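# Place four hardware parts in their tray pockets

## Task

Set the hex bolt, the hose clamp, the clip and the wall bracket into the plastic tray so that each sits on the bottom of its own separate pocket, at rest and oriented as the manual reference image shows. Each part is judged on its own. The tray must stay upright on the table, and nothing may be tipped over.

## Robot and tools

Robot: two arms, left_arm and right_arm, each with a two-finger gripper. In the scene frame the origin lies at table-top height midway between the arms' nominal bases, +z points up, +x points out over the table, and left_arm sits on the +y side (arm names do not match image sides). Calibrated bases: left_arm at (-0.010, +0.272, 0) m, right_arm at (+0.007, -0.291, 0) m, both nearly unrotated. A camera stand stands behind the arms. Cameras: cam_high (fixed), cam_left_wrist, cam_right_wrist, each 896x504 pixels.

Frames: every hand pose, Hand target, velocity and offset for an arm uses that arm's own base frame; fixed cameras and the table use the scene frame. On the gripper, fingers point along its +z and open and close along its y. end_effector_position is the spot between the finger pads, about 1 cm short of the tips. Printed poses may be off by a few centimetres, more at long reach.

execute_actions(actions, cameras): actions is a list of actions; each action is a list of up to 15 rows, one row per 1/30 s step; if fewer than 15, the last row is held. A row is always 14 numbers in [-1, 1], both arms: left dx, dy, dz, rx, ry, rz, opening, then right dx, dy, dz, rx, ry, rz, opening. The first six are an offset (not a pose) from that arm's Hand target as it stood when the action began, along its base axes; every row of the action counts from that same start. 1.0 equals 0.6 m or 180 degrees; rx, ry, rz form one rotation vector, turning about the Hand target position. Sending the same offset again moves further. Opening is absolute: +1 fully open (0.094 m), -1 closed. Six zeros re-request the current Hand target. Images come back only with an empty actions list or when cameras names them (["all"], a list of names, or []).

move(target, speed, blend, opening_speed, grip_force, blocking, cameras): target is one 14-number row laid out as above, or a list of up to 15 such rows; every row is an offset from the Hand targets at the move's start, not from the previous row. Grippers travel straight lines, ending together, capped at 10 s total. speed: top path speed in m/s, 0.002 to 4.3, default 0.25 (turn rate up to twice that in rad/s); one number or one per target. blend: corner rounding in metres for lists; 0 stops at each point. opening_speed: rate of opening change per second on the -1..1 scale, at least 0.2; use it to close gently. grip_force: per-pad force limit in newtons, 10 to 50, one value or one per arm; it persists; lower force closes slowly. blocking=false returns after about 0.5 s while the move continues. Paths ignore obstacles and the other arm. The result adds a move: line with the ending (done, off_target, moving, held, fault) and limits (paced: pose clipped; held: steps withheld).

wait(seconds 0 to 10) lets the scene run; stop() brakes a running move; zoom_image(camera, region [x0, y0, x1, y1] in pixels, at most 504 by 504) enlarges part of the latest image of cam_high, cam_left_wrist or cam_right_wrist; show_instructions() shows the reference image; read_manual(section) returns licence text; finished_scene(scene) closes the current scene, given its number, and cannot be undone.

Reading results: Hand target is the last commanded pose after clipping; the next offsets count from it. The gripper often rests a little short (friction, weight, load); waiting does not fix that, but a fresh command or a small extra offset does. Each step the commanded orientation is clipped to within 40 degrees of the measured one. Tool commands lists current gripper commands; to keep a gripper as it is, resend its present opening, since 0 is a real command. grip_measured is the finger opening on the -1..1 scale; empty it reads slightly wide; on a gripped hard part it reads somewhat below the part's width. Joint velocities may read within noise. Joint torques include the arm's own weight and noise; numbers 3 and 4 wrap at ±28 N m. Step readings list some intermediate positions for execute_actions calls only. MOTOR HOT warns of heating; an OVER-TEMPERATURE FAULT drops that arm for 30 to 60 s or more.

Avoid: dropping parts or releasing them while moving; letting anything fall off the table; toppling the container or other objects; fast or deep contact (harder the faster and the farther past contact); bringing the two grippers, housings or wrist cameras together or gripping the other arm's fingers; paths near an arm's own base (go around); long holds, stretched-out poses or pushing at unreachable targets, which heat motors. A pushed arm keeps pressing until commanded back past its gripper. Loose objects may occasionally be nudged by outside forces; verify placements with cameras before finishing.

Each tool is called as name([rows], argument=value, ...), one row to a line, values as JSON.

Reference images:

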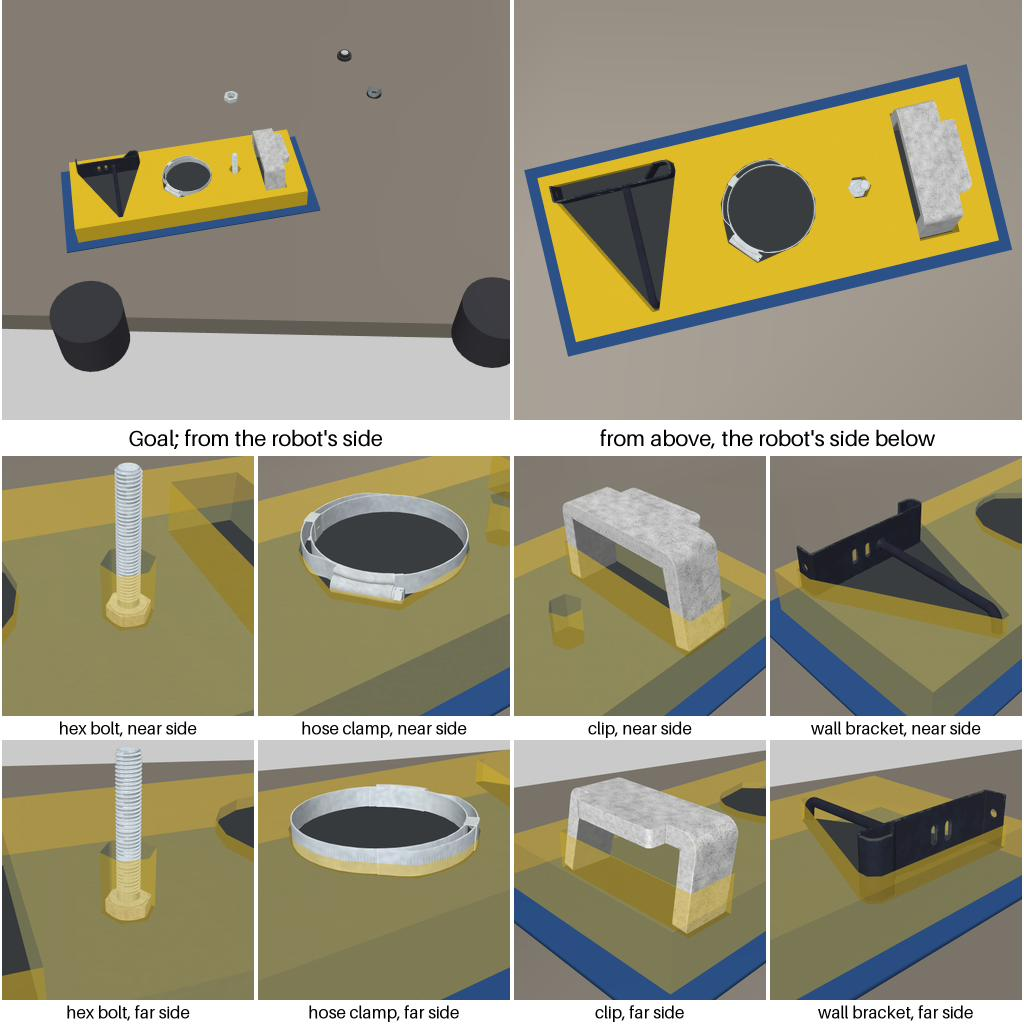

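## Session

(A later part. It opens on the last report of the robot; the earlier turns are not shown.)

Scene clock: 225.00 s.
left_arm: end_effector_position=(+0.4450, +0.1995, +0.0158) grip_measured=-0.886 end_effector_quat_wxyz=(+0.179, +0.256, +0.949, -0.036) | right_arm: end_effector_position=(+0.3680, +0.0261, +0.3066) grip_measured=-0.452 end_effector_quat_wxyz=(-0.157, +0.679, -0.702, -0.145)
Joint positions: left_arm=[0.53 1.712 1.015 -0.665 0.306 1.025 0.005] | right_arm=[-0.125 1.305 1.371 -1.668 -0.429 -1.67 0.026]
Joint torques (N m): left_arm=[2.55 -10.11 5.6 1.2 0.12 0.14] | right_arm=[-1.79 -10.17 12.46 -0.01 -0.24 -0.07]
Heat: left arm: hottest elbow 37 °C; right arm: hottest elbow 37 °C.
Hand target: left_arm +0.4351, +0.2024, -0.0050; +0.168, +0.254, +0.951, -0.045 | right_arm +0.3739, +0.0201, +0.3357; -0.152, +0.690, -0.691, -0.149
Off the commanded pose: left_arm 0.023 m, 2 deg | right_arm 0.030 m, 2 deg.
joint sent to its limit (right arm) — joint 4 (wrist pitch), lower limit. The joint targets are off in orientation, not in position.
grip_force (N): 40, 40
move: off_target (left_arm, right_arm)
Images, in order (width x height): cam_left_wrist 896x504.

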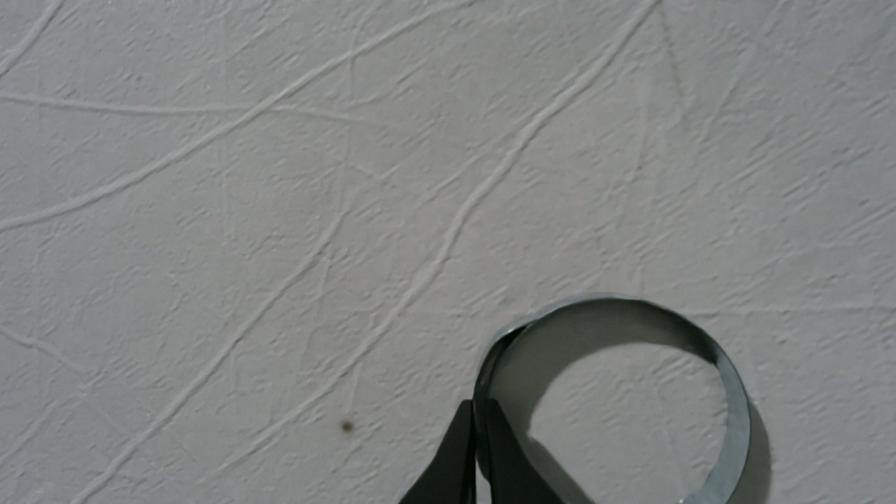

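move([
  [0.004,-0.002,0.008,0,0,0,-1, 0,0,0,0,0,0,-0.45],
  [0.004,-0.002,0.008,0,0,0,-0.5, 0,0,0,0,0,0,-0.45],
  [-0.015,0.015,0.13,0,0,0,-0.5, 0,0,0,0,0,0,-0.45],
], speed=0.15, cameras=["cam_left_wrist","cam_high"])

Scene clock: 230.40 s.
left_arm: end_effector_position=(+0.4146, +0.1975, +0.0571) grip_measured=-0.502 end_effector_quat_wxyz=(+0.156, +0.251, +0.953, -0.057) | right_arm: end_effector_position=(+0.3680, +0.0261, +0.3066) grip_measured=-0.452 end_effector_quat_wxyz=(-0.157, +0.679, -0.702, -0.145)
Joint positions: left_arm=[0.56 1.613 1.027 -0.85 0.307 1.055 0.023] | right_arm=[-0.125 1.305 1.371 -1.668 -0.429 -1.67 0.026]
Joint torques (N m): left_arm=[2.32 -11.69 10.67 -0.05 0.25 0.04] | right_arm=[-1.79 -10.17 12.44 -0.02 -0.23 -0.07]
Heat: left arm: hottest elbow 37 °C; right arm: hottest elbow 37 °C.
Hand target: left_arm +0.4262, +0.2112, +0.0728; +0.168, +0.255, +0.951, -0.045 | right_arm +0.3739, +0.0201, +0.3357; -0.152, +0.690, -0.691, -0.149
Off the commanded pose: left_arm 0.024 m, 2 deg | right_arm 0.030 m, 2 deg.
joint sent to its limit (right arm) — joint 4 (wrist pitch), lower limit. The joint targets are off in orientation, not in position.
grip_force (N): 40, 40
move: off_target (left_arm, right_arm); target 2's new opening was sent with left_arm's hand 0.018 m and 2 deg from that target
Images, in order (width x height): cam_high 896x504, cam_left_wrist 896x504.

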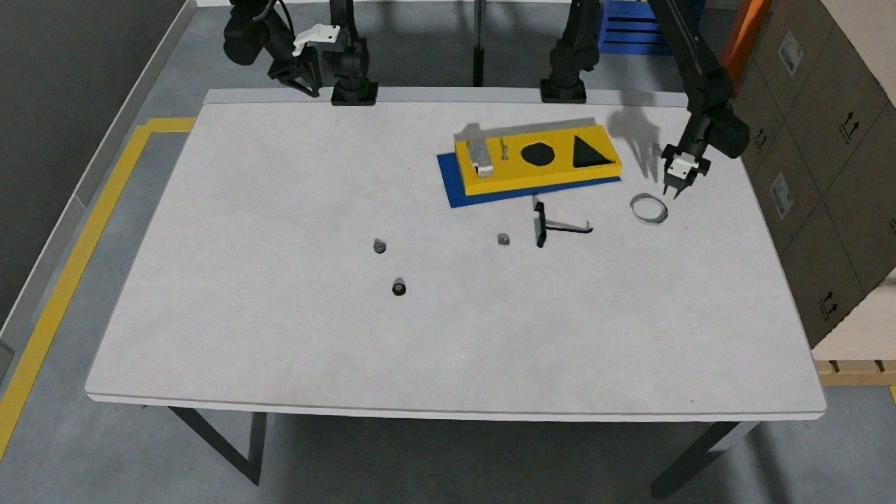

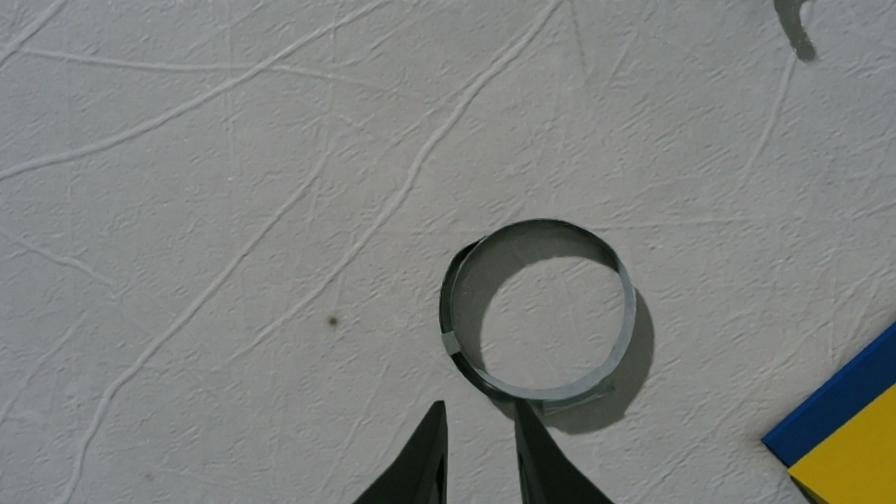

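zoom_image(camera="cam_left_wrist", region=[400, 190, 680, 440])

Scaled by 1.800 from the camera's 896x504 image, which has a finer 1280x720 frame.

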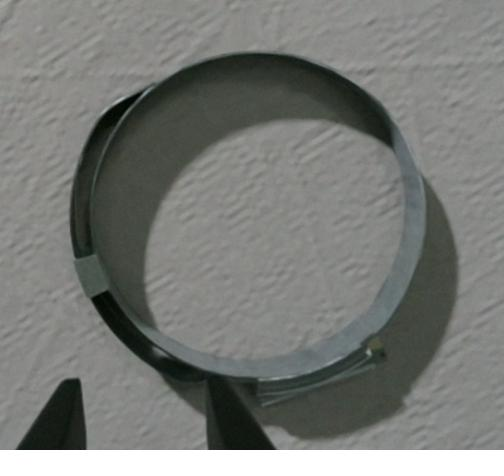

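move(target=[0.068,-0.085,0.062,-0.0575,0.1177,0.615,-0.3, 0,0,0,0,0,0,-0.45], speed=0.5, cameras=["cam_left_wrist"])

Scene clock: 239.57 s.
left_arm: end_effector_position=(+0.4498, +0.1605, +0.1053) grip_measured=-0.302 end_effector_quat_wxyz=(-0.004, -0.656, +0.755, +0.000) | right_arm: end_effector_position=(+0.3680, +0.0261, +0.3066) grip_measured=-0.452 end_effector_quat_wxyz=(-0.157, +0.679, -0.702, -0.145)
Joint positions: left_arm=[0.345 1.67 1.275 -1.183 0.003 -1.085 0.033] | right_arm=[-0.125 1.305 1.371 -1.668 -0.429 -1.67 0.026]
Joint torques (N m): left_arm=[0.03 -11.11 11.73 -0.28 -0.24 -0.2] | right_arm=[-1.85 -10.17 12.46 -0.01 -0.24 -0.07]
Heat: left arm: hottest elbow 38 °C; right arm: hottest elbow 37 °C.
Hand target: left_arm +0.4669, +0.1602, +0.1101; +0.000, -0.656, +0.755, +0.000 | right_arm +0.3739, +0.0201, +0.3357; -0.152, +0.690, -0.691, -0.149
Off the commanded pose: left_arm 0.018 m, 0 deg | right_arm 0.030 m, 2 deg.
joint sent to its limit (right arm) — joint 4 (wrist pitch), lower limit. The joint targets are off in orientation, not in position.
grip_force (N): 40, 40
move: off_target (left_arm, right_arm)
Images, in order (width x height): cam_left_wrist 896x504.

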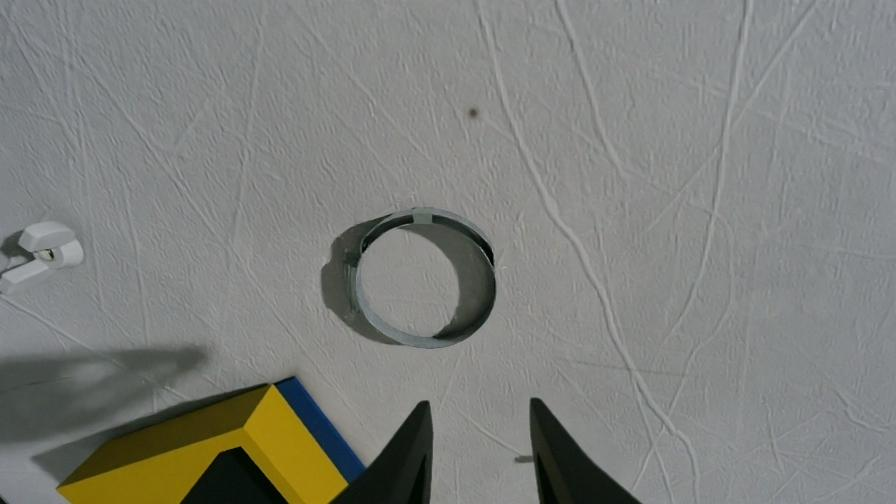

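zoom_image(camera="cam_left_wrist", region=[310, 180, 530, 370])

Scaled by 2.291 from the camera's 896x504 image, which has a finer 1280x720 frame.

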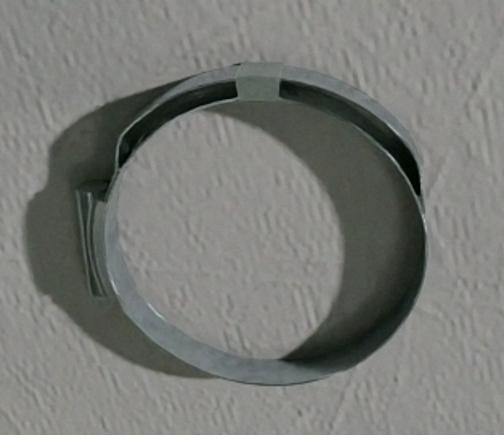

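move(target=[-0.012,0.007,-0.09,0,0,0,-0.3, 0,0,0,0,0,0,-0.45], speed=0.3, cameras=["cam_left_wrist"])

Scene clock: 243.77 s.
left_arm: end_effector_position=(+0.4611, +0.1646, +0.0693) grip_measured=-0.302 end_effector_quat_wxyz=(+0.007, -0.656, +0.755, -0.004) | right_arm: end_effector_position=(+0.3680, +0.0261, +0.3066) grip_measured=-0.452 end_effector_quat_wxyz=(-0.157, +0.679, -0.702, -0.145)
Joint positions: left_arm=[0.345 1.725 1.244 -1.074 0.002 -1.086 0.033] | right_arm=[-0.125 1.305 1.371 -1.668 -0.429 -1.67 0.026]
Joint torques (N m): left_arm=[0.97 -12.4 6.82 0.77 -0.25 -0.11] | right_arm=[-1.85 -10.23 12.45 -0.02 -0.24 -0.08]
Heat: left arm: hottest elbow 39 °C; right arm: hottest elbow 37 °C.
Hand target: left_arm +0.4597, +0.1644, +0.0560; +0.000, -0.656, +0.754, +0.000 | right_arm +0.3739, +0.0201, +0.3357; -0.152, +0.690, -0.691, -0.149
Off the commanded pose: left_arm 0.013 m, 1 deg | right_arm 0.030 m, 2 deg.
joint sent to its limit (right arm) — joint 4 (wrist pitch), lower limit. The joint targets are off in orientation, not in position.
grip_force (N): 40, 40
move: off_target (left_arm, right_arm)
Images, in order (width x height): cam_left_wrist 896x504.

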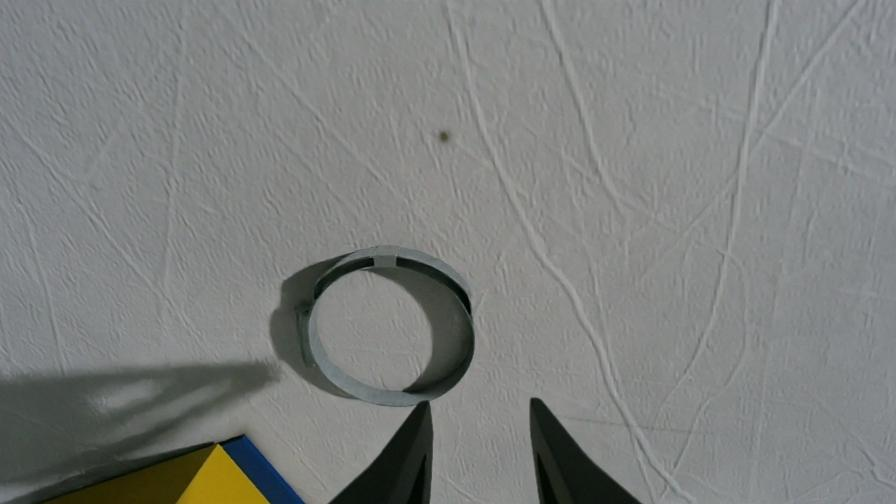

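move(target=[-0.010,-0.001,-0.058,0,0,0,-0.3, 0,0,0,0,0,0,-0.45], speed=0.2, cameras=["cam_left_wrist"])

Scene clock: 245.13 s.
left_arm: end_effector_position=(+0.4569, +0.1631, +0.0351) grip_measured=-0.302 end_effector_quat_wxyz=(+0.008, -0.656, +0.755, -0.004) | right_arm: end_effector_position=(+0.3680, +0.0261, +0.3066) grip_measured=-0.452 end_effector_quat_wxyz=(-0.157, +0.679, -0.702, -0.145)
Joint positions: left_arm=[0.345 1.76 1.188 -0.982 0.002 -1.086 0.033] | right_arm=[-0.125 1.305 1.371 -1.668 -0.429 -1.67 0.026]
Joint torques (N m): left_arm=[1.14 -12.16 6.38 0.77 -0.26 -0.05] | right_arm=[-1.73 -10.17 12.44 -0.01 -0.23 -0.08]
Heat: left arm: hottest elbow 39 °C; right arm: hottest elbow 37 °C.
Hand target: left_arm +0.4538, +0.1639, +0.0213; +0.000, -0.656, +0.754, +0.000 | right_arm +0.3739, +0.0201, +0.3357; -0.152, +0.690, -0.691, -0.149
Off the commanded pose: left_arm 0.014 m, 1 deg | right_arm 0.030 m, 2 deg.
joint sent to its limit (right arm) — joint 4 (wrist pitch), lower limit. The joint targets are off in orientation, not in position.
grip_force (N): 40, 40
move: off_target (left_arm, right_arm)
Images, in order (width x height): cam_left_wrist 896x504.

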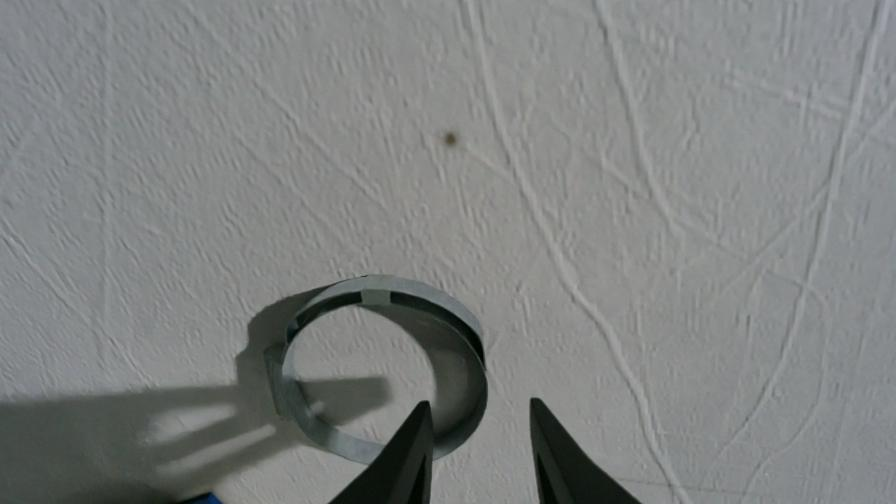

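move(target=[0.0,0.0,-0.031,0,0,0,-0.3, 0,0,0,0,0,0,-0.45], speed=0.1, cameras=["cam_left_wrist"])

Scene clock: 247.00 s.
left_arm: end_effector_position=(+0.4580, +0.1635, +0.0177) grip_measured=-0.302 end_effector_quat_wxyz=(+0.009, -0.656, +0.755, -0.005) | right_arm: end_effector_position=(+0.3680, +0.0261, +0.3066) grip_measured=-0.452 end_effector_quat_wxyz=(-0.157, +0.679, -0.702, -0.145)
Joint positions: left_arm=[0.345 1.786 1.172 -0.936 0.002 -1.086 0.033] | right_arm=[-0.125 1.305 1.371 -1.668 -0.429 -1.67 0.026]
Joint torques (N m): left_arm=[1.26 -12.63 6.17 0.8 -0.26 -0.03] | right_arm=[-1.85 -10.23 12.46 -0.01 -0.23 -0.08]
Heat: left arm: hottest elbow 38 °C; right arm: hottest elbow 38 °C.
Hand target: left_arm +0.4538, +0.1639, +0.0027; +0.000, -0.656, +0.754, +0.000 | right_arm +0.3739, +0.0201, +0.3357; -0.152, +0.690, -0.691, -0.149
Off the commanded pose: left_arm 0.016 m, 1 deg | right_arm 0.030 m, 2 deg.
joint sent to its limit (right arm) — joint 4 (wrist pitch), lower limit. The joint targets are off in orientation, not in position.
grip_force (N): 40, 40
move: off_target (left_arm, right_arm)
Images, in order (width x height): cam_left_wrist 896x504.

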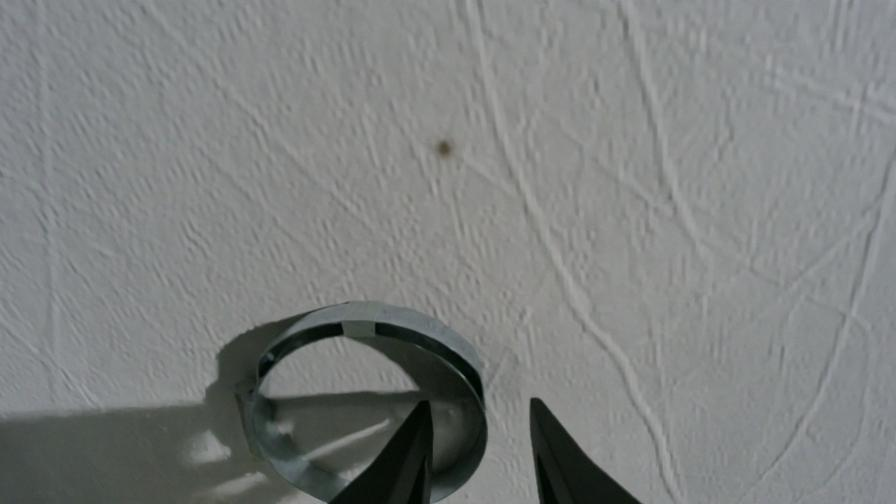

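move([
  [0.0,0.0,-0.004,0,0,0,-0.3, 0,0,0,0,0,0,-0.45],
  [0.0,0.0,-0.004,0,0,0,-1, 0,0,0,0,0,0,-0.45],
], speed=0.1, cameras=["cam_left_wrist"])

Scene clock: 249.57 s.
left_arm: end_effector_position=(+0.4594, +0.1640, +0.0178) grip_measured=-0.968 end_effector_quat_wxyz=(+0.012, -0.656, +0.755, -0.006) | right_arm: end_effector_position=(+0.3680, +0.0261, +0.3066) grip_measured=-0.452 end_effector_quat_wxyz=(-0.157, +0.679, -0.702, -0.145)
Joint positions: left_arm=[0.345 1.786 1.172 -0.93 0.002 -1.086 0.002] | right_arm=[-0.125 1.305 1.371 -1.668 -0.429 -1.67 0.026]
Joint torques (N m): left_arm=[1.32 -11.99 5.93 0.7 -0.25 -0.04] | right_arm=[-1.73 -10.29 12.44 -0.01 -0.23 -0.08]
Heat: left arm: hottest elbow 38 °C; right arm: hottest elbow 38 °C.
Hand target: left_arm +0.4538, +0.1638, +0.0003; +0.000, -0.656, +0.754, +0.000 | right_arm +0.3739, +0.0201, +0.3357; -0.152, +0.690, -0.691, -0.149
Off the commanded pose: left_arm 0.018 m, 2 deg | right_arm 0.030 m, 2 deg.
joint sent to its limit (right arm) — joint 4 (wrist pitch), lower limit. The joint targets are off in orientation, not in position.
grip_force (N): 40, 40
move: off_target (left_arm, right_arm); target 2's new opening was sent with left_arm's hand 0.018 m and 2 deg from that target
Images, in order (width x height): cam_left_wrist 896x504.

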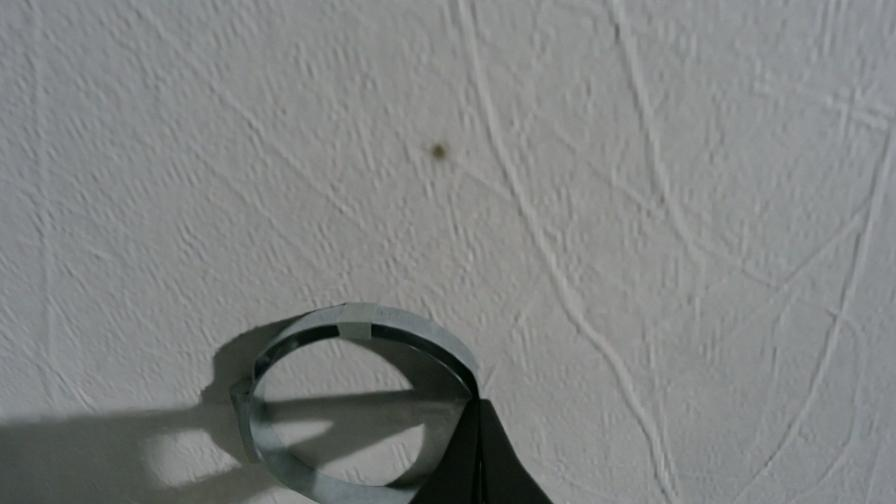

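move(target=[0.0,0.0,0.12,0,0,0,-1, 0,0,0,0,0,0,-0.45], speed=0.2, cameras=["cam_left_wrist"])

Scene clock: 250.87 s.
left_arm: end_effector_position=(+0.4402, +0.1571, +0.0586) grip_measured=-0.968 end_effector_quat_wxyz=(-0.013, -0.656, +0.755, +0.004) | right_arm: end_effector_position=(+0.3680, +0.0261, +0.3066) grip_measured=-0.452 end_effector_quat_wxyz=(-0.157, +0.679, -0.702, -0.145)
Joint positions: left_arm=[0.345 1.712 1.194 -1.08 0.002 -1.086 0.001] | right_arm=[-0.125 1.305 1.371 -1.668 -0.429 -1.67 0.026]
Joint torques (N m): left_arm=[1.32 -12.92 10.67 -0.51 -0.27 -0.05] | right_arm=[-1.85 -10.17 12.45 -0.01 -0.24 -0.08]
Heat: left arm: hottest elbow 38 °C; right arm: hottest elbow 38 °C.
Hand target: left_arm +0.4538, +0.1638, +0.0723; +0.000, -0.656, +0.754, +0.000 | right_arm +0.3739, +0.0201, +0.3357; -0.152, +0.690, -0.691, -0.149
Off the commanded pose: left_arm 0.020 m, 2 deg | right_arm 0.030 m, 2 deg.
joint sent to its limit (right arm) — joint 4 (wrist pitch), lower limit. The joint targets are off in orientation, not in position.
grip_force (N): 40, 40
move: off_target (left_arm, right_arm)
Images, in order (width x height): cam_left_wrist 896x504.

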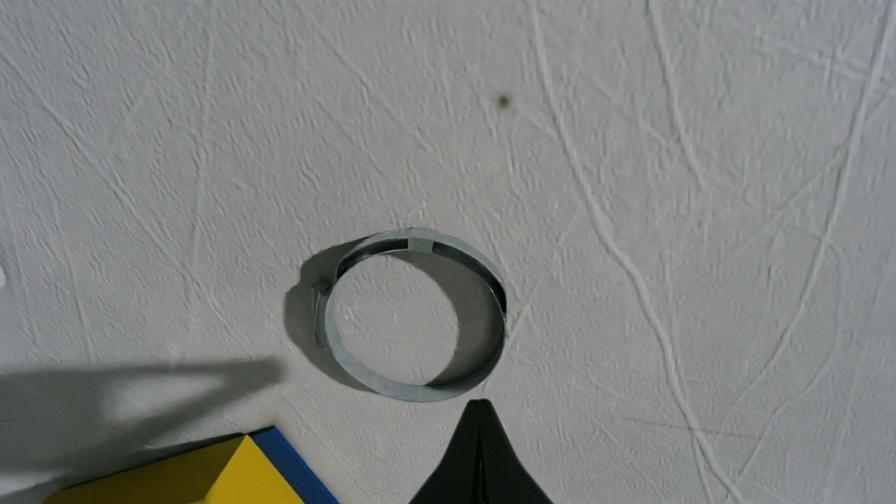

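move(target=[-0.0133,0.001,-0.0955,0,0,0,-0.3, 0,0,0,0,0,0,-0.45], speed=0.15, cameras=["cam_left_wrist"])

Scene clock: 252.67 s.
left_arm: end_effector_position=(+0.4494, +0.1604, +0.0271) grip_measured=-0.303 end_effector_quat_wxyz=(+0.006, -0.656, +0.755, -0.004) | right_arm: end_effector_position=(+0.3680, +0.0261, +0.3066) grip_measured=-0.452 end_effector_quat_wxyz=(-0.157, +0.679, -0.702, -0.145)
Joint positions: left_arm=[0.345 1.756 1.157 -0.958 0.002 -1.086 0.033] | right_arm=[-0.125 1.305 1.371 -1.668 -0.429 -1.67 0.026]
Joint torques (N m): left_arm=[1.9 -11.63 6.42 0.73 -0.26 0.02] | right_arm=[-1.79 -10.17 12.44 -0.02 -0.24 -0.07]
Heat: left arm: hottest elbow 38 °C; right arm: hottest elbow 38 °C.
Hand target: left_arm +0.4458, +0.1644, +0.0150; +0.000, -0.656, +0.754, +0.000 | right_arm +0.3739, +0.0201, +0.3357; -0.152, +0.690, -0.691, -0.149
Off the commanded pose: left_arm 0.013 m, 1 deg | right_arm 0.030 m, 2 deg.
joint sent to its limit (right arm) — joint 4 (wrist pitch), lower limit. The joint targets are off in orientation, not in position.
grip_force (N): 40, 40
move: off_target (left_arm, right_arm)
Images, in order (width x height): cam_left_wrist 896x504.

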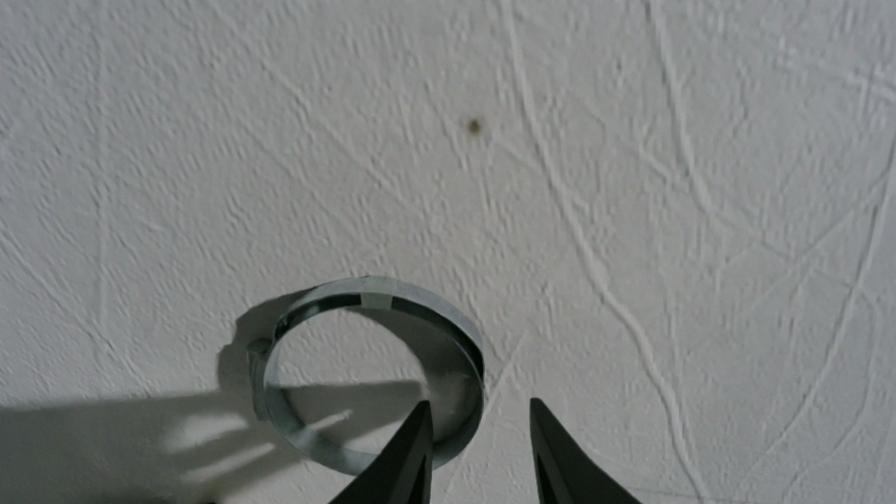

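move(target=[0.0,0.002,-0.0275,0,0,0,-0.3, 0,0,0,0,0,0,-0.45], speed=0.08, cameras=["cam_left_wrist"])

Scene clock: 253.93 s.
left_arm: end_effector_position=(+0.4517, +0.1613, +0.0135) grip_measured=-0.303 end_effector_quat_wxyz=(+0.009, -0.656, +0.755, -0.005) | right_arm: end_effector_position=(+0.3680, +0.0261, +0.3066) grip_measured=-0.452 end_effector_quat_wxyz=(-0.157, +0.679, -0.702, -0.145)
Joint positions: left_arm=[0.345 1.778 1.146 -0.918 0.002 -1.086 0.033] | right_arm=[-0.125 1.305 1.371 -1.668 -0.429 -1.67 0.026]
Joint torques (N m): left_arm=[2.37 -11.63 6.13 0.73 -0.21 0.05] | right_arm=[-1.85 -10.17 12.45 -0.02 -0.24 -0.07]
Heat: left arm: hottest elbow 38 °C; right arm: hottest elbow 38 °C.
Hand target: left_arm +0.4458, +0.1656, -0.0016; +0.000, -0.656, +0.754, +0.000 | right_arm +0.3739, +0.0201, +0.3357; -0.152, +0.690, -0.691, -0.149
Off the commanded pose: left_arm 0.017 m, 1 deg | right_arm 0.030 m, 2 deg.
joint sent to its limit (right arm) — joint 4 (wrist pitch), lower limit. The joint targets are off in orientation, not in position.
grip_force (N): 40, 40
move: off_target (left_arm, right_arm)
Images, in order (width x height): cam_left_wrist 896x504.

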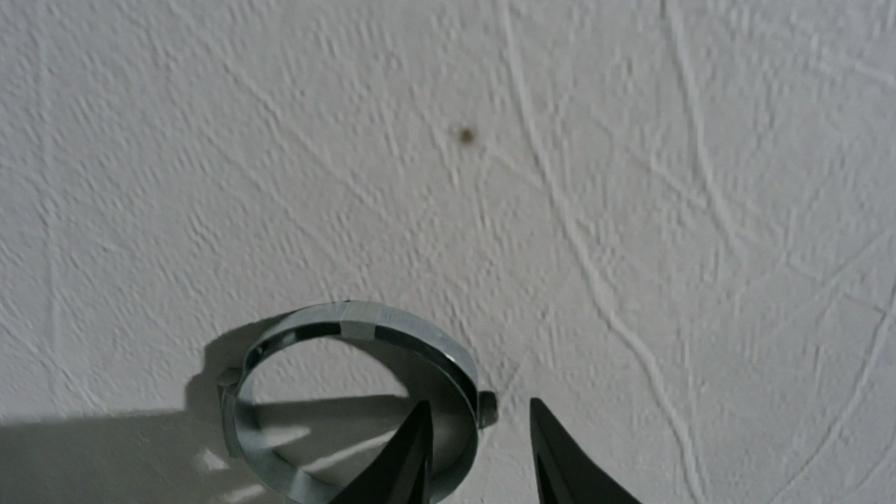

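move(target=[0.0,0.002,-0.0095,0,0,0,-0.3, 0,0,0,0,0,0,-0.45], speed=0.05, cameras=["cam_left_wrist"])

Scene clock: 255.17 s.
left_arm: end_effector_position=(+0.4539, +0.1621, +0.0100) grip_measured=-0.303 end_effector_quat_wxyz=(+0.012, -0.656, +0.755, -0.006) | right_arm: end_effector_position=(+0.3680, +0.0261, +0.3066) grip_measured=-0.452 end_effector_quat_wxyz=(-0.157, +0.679, -0.702, -0.145)
Joint positions: left_arm=[0.345 1.786 1.146 -0.905 0.002 -1.086 0.033] | right_arm=[-0.125 1.305 1.371 -1.668 -0.429 -1.67 0.026]
Joint torques (N m): left_arm=[2.26 -11.58 5.75 0.7 -0.24 0.08] | right_arm=[-1.85 -10.11 12.45 -0.02 -0.23 -0.07]
Heat: left arm: hottest elbow 38 °C; right arm: hottest elbow 38 °C.
Hand target: left_arm +0.4458, +0.1668, -0.0072; +0.000, -0.656, +0.754, +0.000 | right_arm +0.3739, +0.0201, +0.3357; -0.152, +0.690, -0.691, -0.149
Off the commanded pose: left_arm 0.020 m, 2 deg | right_arm 0.030 m, 2 deg.
joint sent to its limit (right arm) — joint 4 (wrist pitch), lower limit. The joint targets are off in orientation, not in position.
grip_force (N): 40, 40
move: off_target (left_arm, right_arm)
Images, in order (width x height): cam_left_wrist 896x504.

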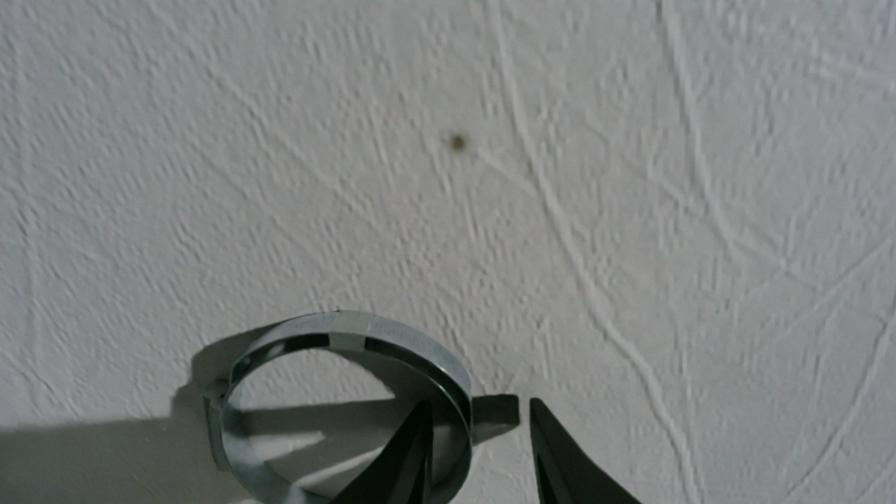

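move([
  [-0.004,0.001,0.0,0,0,0,-0.3, 0,0,0,0,0,0,-0.45],
  [-0.004,0.001,0.0,0,0,0,-1, 0,0,0,0,0,0,-0.45],
], speed=0.05, opening_speed=1.0, cameras=["cam_left_wrist"])

Scene clock: 257.97 s.
left_arm: end_effector_position=(+0.4513, +0.1627, +0.0084) grip_measured=-0.916 end_effector_quat_wxyz=(+0.010, -0.656, +0.754, -0.005) | right_arm: end_effector_position=(+0.3680, +0.0261, +0.3066) grip_measured=-0.452 end_effector_quat_wxyz=(-0.157, +0.679, -0.702, -0.145)
Joint positions: left_arm=[0.348 1.786 1.141 -0.904 0.002 -1.085 0.004] | right_arm=[-0.125 1.305 1.371 -1.668 -0.429 -1.67 0.026]
Joint torques (N m): left_arm=[2.32 -12.34 5.65 0.68 -0.21 0.08] | right_arm=[-1.85 -10.11 12.44 -0.02 -0.24 -0.08]
Heat: left arm: hottest elbow 38 °C; right arm: hottest elbow 38 °C.
Hand target: left_arm +0.4434, +0.1676, -0.0072; +0.000, -0.656, +0.754, +0.000 | right_arm +0.3739, +0.0201, +0.3357; -0.152, +0.690, -0.691, -0.149
Off the commanded pose: left_arm 0.018 m, 1 deg | right_arm 0.030 m, 2 deg.
joint sent to its limit (right arm) — joint 4 (wrist pitch), lower limit. The joint targets are off in orientation, not in position.
grip_force (N): 40, 40
move: off_target (left_arm, right_arm); target 2's new opening was sent with left_arm's hand 0.018 m and 1 deg from that target
Images, in order (width x height): cam_left_wrist 896x504.

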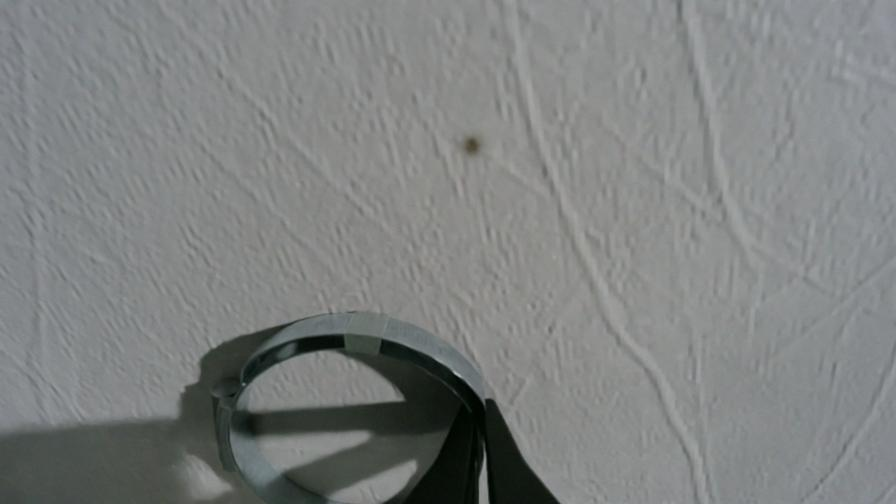

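move([
  [0,0,0.2,0,0,0,-1, 0,0,0,0,0,0,-0.45],
  [-0.233,-0.466,0.2287,0,0,-0.1389,-1, 0,0,0,0,0,0,-0.45],
], speed=0.35, blend=[0.04,0], cameras=["cam_left_wrist","cam_high"])

Scene clock: 260.73 s.
left_arm: end_effector_position=(+0.3105, -0.1104, +0.1311) grip_measured=-0.919 end_effector_quat_wxyz=(+0.004, -0.476, +0.879, -0.007) | right_arm: end_effector_position=(+0.3680, +0.0261, +0.3066) grip_measured=-0.452 end_effector_quat_wxyz=(-0.157, +0.679, -0.702, -0.145)
Joint positions: left_arm=[-0.339 1.251 0.897 -1.201 0.002 -1.332 0.004] | right_arm=[-0.125 1.305 1.371 -1.668 -0.429 -1.67 0.026]
Joint torques (N m): left_arm=[-0.09 -7 7.47 -0.42 -0.27 -0.21] | right_arm=[-1.85 -10.17 12.45 0.01 -0.23 -0.08]
Heat: left arm: hottest elbow 38 °C; right arm: hottest elbow 38 °C.
Hand target: left_arm +0.3036, -0.1121, +0.1301; +0.000, -0.477, +0.879, +0.000 | right_arm +0.3739, +0.0201, +0.3357; -0.152, +0.690, -0.691, -0.149
Off the commanded pose: left_arm 0.007 m, 1 deg | right_arm 0.030 m, 2 deg.
joint sent to its limit (right arm) — joint 4 (wrist pitch), lower limit. The joint targets are off in orientation, not in position.
grip_force (N): 40, 40
move: off_target (right_arm)
Images, in order (width x height): cam_high 896x504, cam_left_wrist 896x504.

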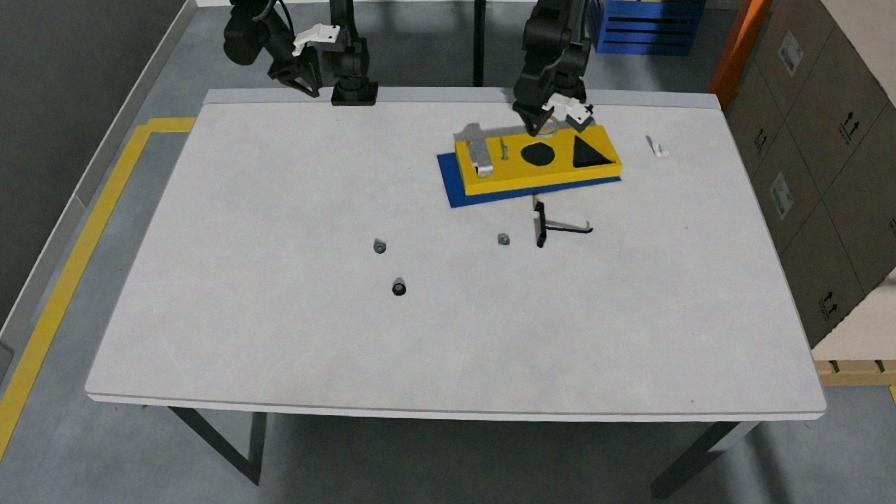

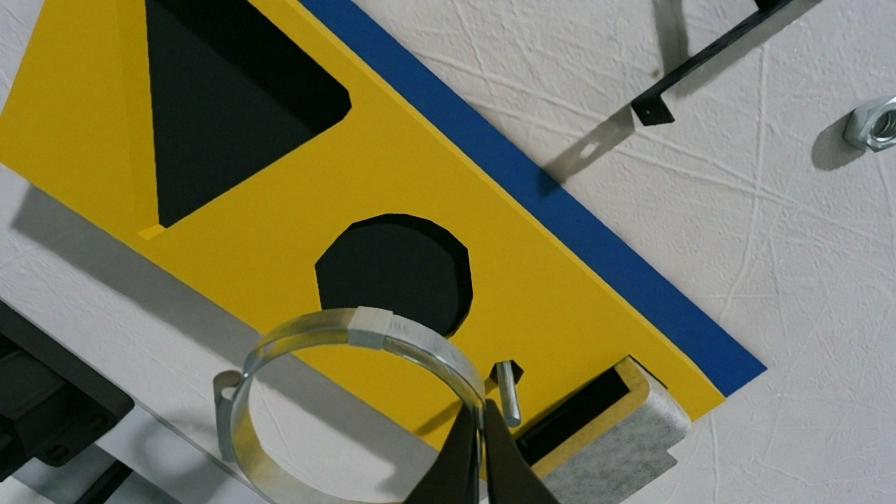

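zoom_image(camera="cam_left_wrist", region=[200, 180, 500, 504])

zoom_image(camera="cam_left_wrist", region=[396, 0, 896, 500])

Scaled by 1.556 from the camera's 896x504 image, which has a finer 1280x720 frame.

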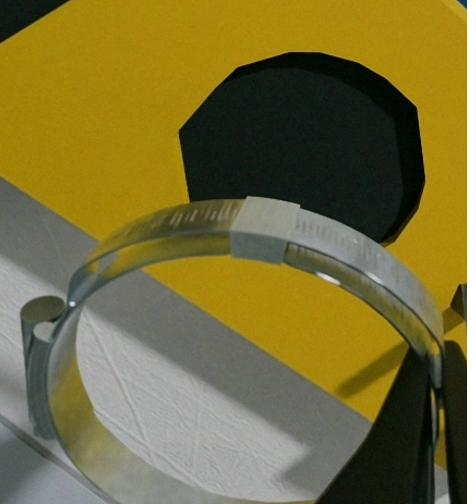

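Scaled by 1.008 from the camera's 896x504 image, which has a finer 1280x720 frame.

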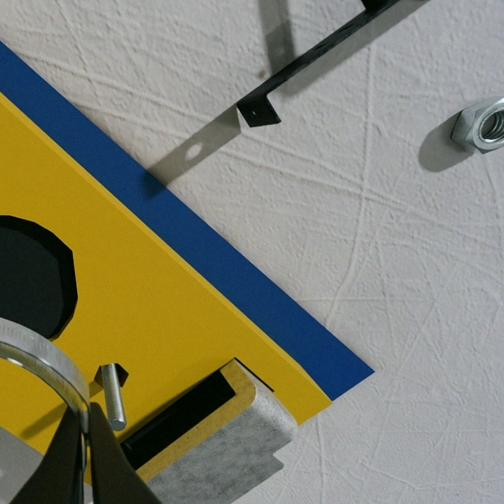

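move(target=[0.0023,0.0102,-0.14,0,0,0.0389,-1, 0,0,0,0,0,0,-0.45], speed=0.15, cameras=["cam_left_wrist"])

Scene clock: 267.30 s.
left_arm: end_effector_position=(+0.3059, -0.1087, +0.0540) grip_measured=-0.919 end_effector_quat_wxyz=(+0.003, -0.521, +0.853, -0.005) | right_arm: end_effector_position=(+0.3680, +0.0261, +0.3066) grip_measured=-0.452 end_effector_quat_wxyz=(-0.157, +0.679, -0.702, -0.145)
Joint positions: left_arm=[-0.339 1.349 0.758 -0.968 0.002 -1.436 0.004] | right_arm=[-0.125 1.305 1.371 -1.668 -0.429 -1.67 0.026]
Joint torques (N m): left_arm=[1.49 -5.71 6.42 0.68 -0.28 -0.21] | right_arm=[-1.85 -10.17 12.46 -0.02 -0.24 -0.08]
Heat: left arm: hottest elbow 38 °C; right arm: hottest elbow 38 °C.
Hand target: left_arm +0.3049, -0.1059, +0.0460; +0.000, -0.530, +0.848, +0.000 | right_arm +0.3739, +0.0201, +0.3357; -0.152, +0.690, -0.691, -0.149
Off the commanded pose: left_arm 0.008 m, 1 deg | right_arm 0.030 m, 2 deg.
joint sent to its limit (right arm) — joint 4 (wrist pitch), lower limit. The joint targets are off in orientation, not in position.
grip_force (N): 40, 40
move: off_target (right_arm)
Images, in order (width x height): cam_left_wrist 896x504.

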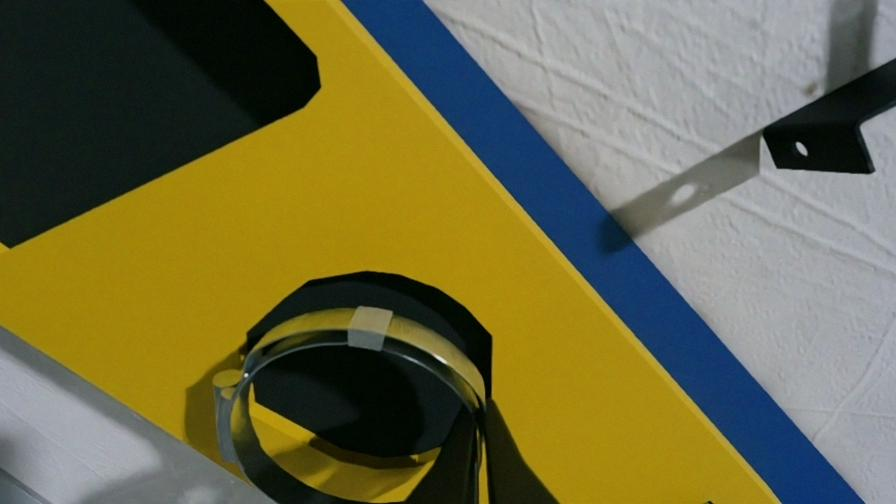

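zoom_image(camera="cam_left_wrist", region=[180, 250, 520, 504])

Scaled by 1.482 from the camera's 896x504 image, which has a finer 1280x720 frame.

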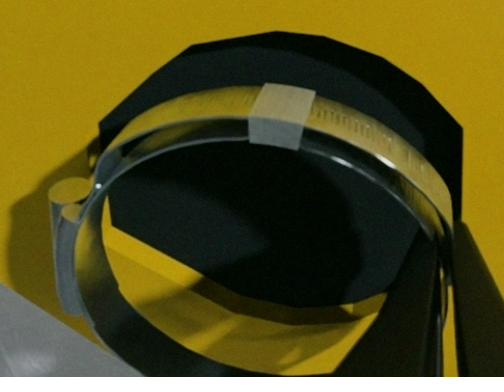

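move(target=[0.0075,-0.0037,-0.0108,0,0,0,-1, 0,0,0,0,0,0,-0.45], speed=0.1, cameras=["cam_left_wrist"])

zoom_image(camera="cam_left_wrist", region=[180, 250, 520, 504])

Scene clock: 271.20 s.
left_arm: end_effector_position=(+0.3091, -0.1099, +0.0469) grip_measured=-0.919 end_effector_quat_wxyz=(+0.002, -0.522, +0.853, -0.004) | right_arm: end_effector_position=(+0.3680, +0.0261, +0.3066) grip_measured=-0.452 end_effector_quat_wxyz=(-0.157, +0.679, -0.702, -0.145)
Joint positions: left_arm=[-0.339 1.373 0.758 -0.947 0.002 -1.438 0.004] | right_arm=[-0.125 1.305 1.371 -1.668 -0.429 -1.67 0.026]
Joint torques (N m): left_arm=[1.26 -6.18 6.46 0.61 -0.29 -0.2] | right_arm=[-1.85 -10.23 12.44 -0.01 -0.23 -0.08]
Heat: left arm: hottest elbow 38 °C; right arm: hottest elbow 38 °C.
Hand target: left_arm +0.3094, -0.1082, +0.0396; +0.000, -0.530, +0.848, +0.000 | right_arm +0.3739, +0.0201, +0.3357; -0.152, +0.690, -0.691, -0.149
Off the commanded pose: left_arm 0.008 m, 1 deg | right_arm 0.030 m, 2 deg.
joint sent to its limit (right arm) — joint 4 (wrist pitch), lower limit. The joint targets are off in orientation, not in position.
grip_force (N): 40, 40
move: off_target (right_arm)
Images, in order (width x height): cam_left_wrist 896x504.

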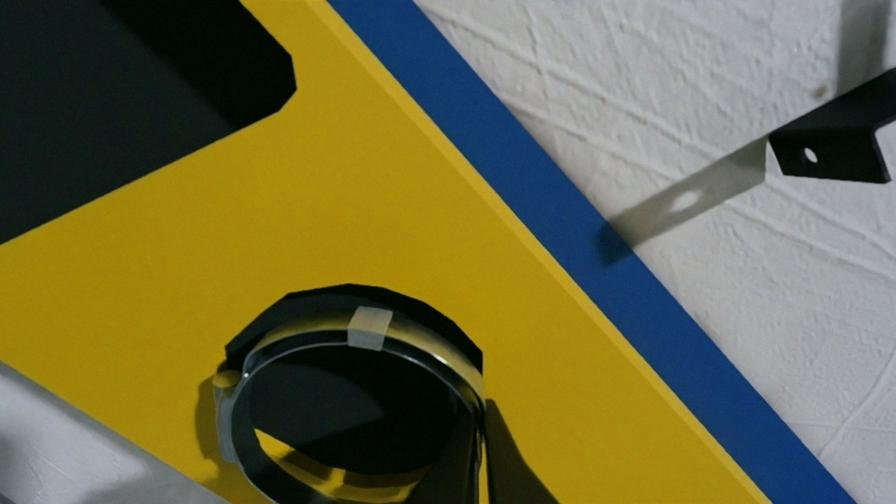

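Scaled by 1.482 from the camera's 896x504 image, which has a finer 1280x720 frame.

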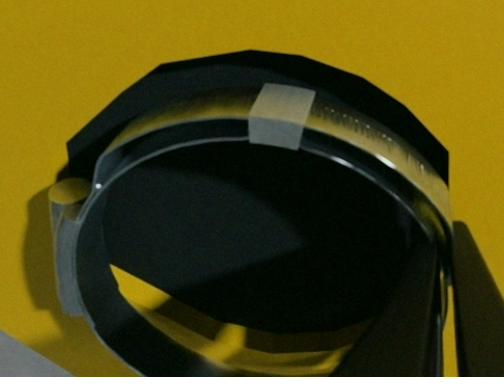

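move(target=[0.002,-0.001,-0.0085,0,0,0,-1, 0,0,0,0,0,0,-0.45], speed=0.05, cameras=["cam_left_wrist"])

zoom_image(camera="cam_left_wrist", region=[180, 250, 520, 504])

Scene clock: 272.90 s.
left_arm: end_effector_position=(+0.3117, -0.1108, +0.0448) grip_measured=-0.919 end_effector_quat_wxyz=(+0.004, -0.523, +0.852, -0.007) | right_arm: end_effector_position=(+0.3680, +0.0261, +0.3066) grip_measured=-0.452 end_effector_quat_wxyz=(-0.157, +0.679, -0.702, -0.145)
Joint positions: left_arm=[-0.339 1.379 0.758 -0.934 0.002 -1.439 0.004] | right_arm=[-0.125 1.305 1.371 -1.668 -0.429 -1.67 0.026]
Joint torques (N m): left_arm=[1.44 -5.71 6.23 0.77 -0.27 -0.21] | right_arm=[-1.79 -10.23 12.45 0.01 -0.23 -0.07]
Heat: left arm: hottest elbow 38 °C; right arm: hottest elbow 38 °C.
Hand target: left_arm +0.3106, -0.1088, +0.0344; +0.000, -0.530, +0.848, +0.000 | right_arm +0.3739, +0.0201, +0.3357; -0.152, +0.690, -0.691, -0.149
Off the commanded pose: left_arm 0.011 m, 1 deg | right_arm 0.030 m, 2 deg.
joint sent to its limit (right arm) — joint 4 (wrist pitch), lower limit. The joint targets are off in orientation, not in position.
grip_force (N): 40, 40
move: off_target (left_arm, right_arm)
Images, in order (width x height): cam_left_wrist 896x504.

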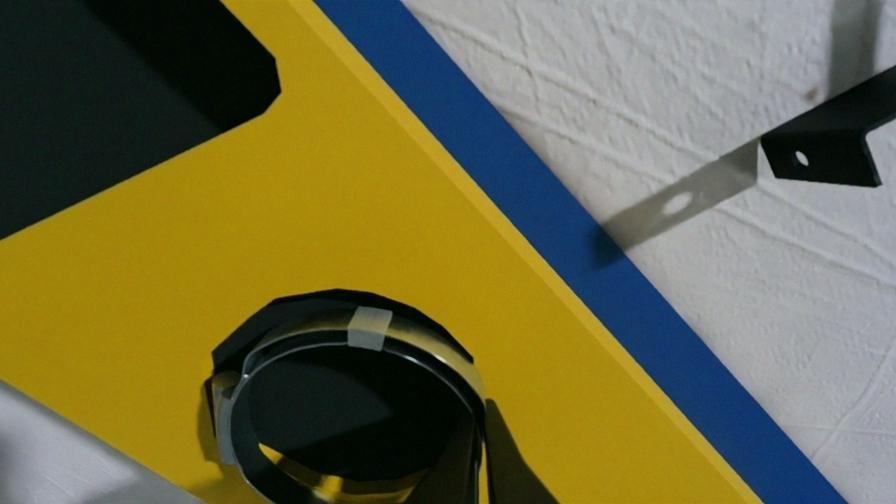

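Scaled by 1.482 from the camera's 896x504 image, which has a finer 1280x720 frame.

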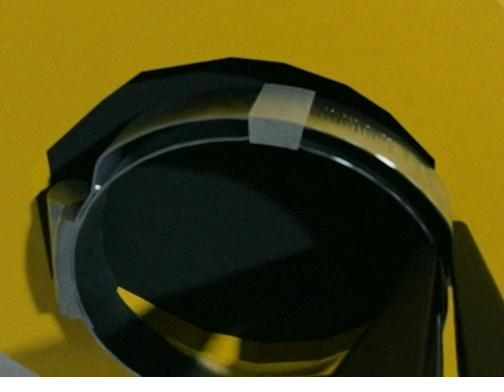

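move(target=[0.0,0.01,0.0,0,0,0,-1, 0,0,0,0,0,0,-0.45], speed=0.1, cameras=["cam_left_wrist"])

zoom_image(camera="cam_left_wrist", region=[180, 250, 520, 504])

Scene clock: 277.27 s.
left_arm: end_effector_position=(+0.3125, -0.1093, +0.0448) grip_measured=-0.919 end_effector_quat_wxyz=(+0.004, -0.525, +0.851, -0.007) | right_arm: end_effector_position=(+0.3680, +0.0261, +0.3066) grip_measured=-0.452 end_effector_quat_wxyz=(-0.157, +0.679, -0.702, -0.145)
Joint positions: left_arm=[-0.334 1.379 0.758 -0.932 0.002 -1.439 0.004] | right_arm=[-0.125 1.305 1.371 -1.668 -0.429 -1.67 0.026]
Joint torques (N m): left_arm=[1.96 -5.77 5.98 0.87 -0.25 -0.03] | right_arm=[-1.79 -10.23 12.45 -0.02 -0.24 -0.07]
Heat: left arm: hottest elbow 37 °C; right arm: hottest elbow 38 °C.
Hand target: left_arm +0.3106, -0.1028, +0.0344; +0.000, -0.530, +0.848, +0.000 | right_arm +0.3739, +0.0201, +0.3357; -0.152, +0.690, -0.691, -0.149
Off the commanded pose: left_arm 0.012 m, 1 deg | right_arm 0.030 m, 2 deg.
joint sent to its limit (right arm) — joint 4 (wrist pitch), lower limit. The joint targets are off in orientation, not in position.
grip_force (N): 40, 40
move: off_target (left_arm, right_arm)
Images, in order (width x height): cam_left_wrist 896x504.

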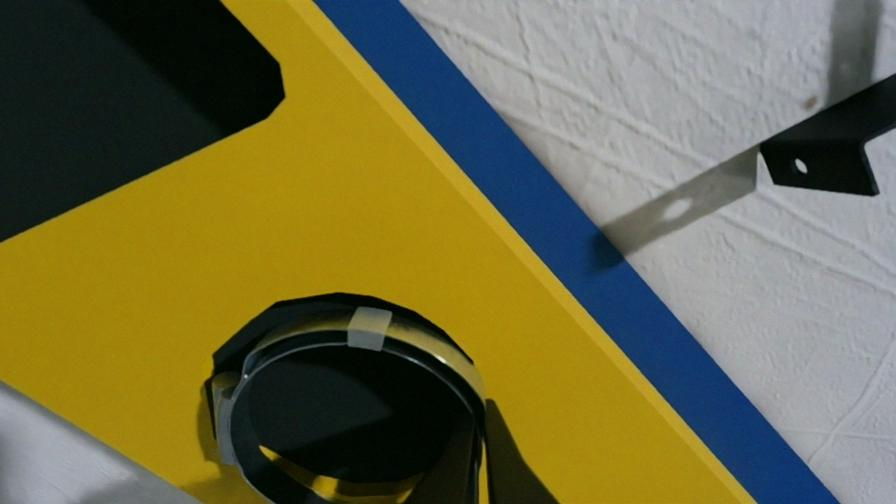

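Scaled by 1.482 from the camera's 896x504 image, which has a finer 1280x720 frame.

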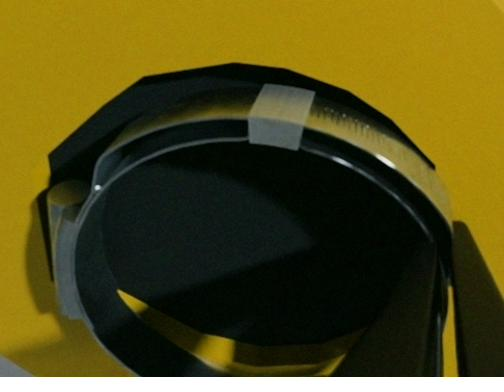

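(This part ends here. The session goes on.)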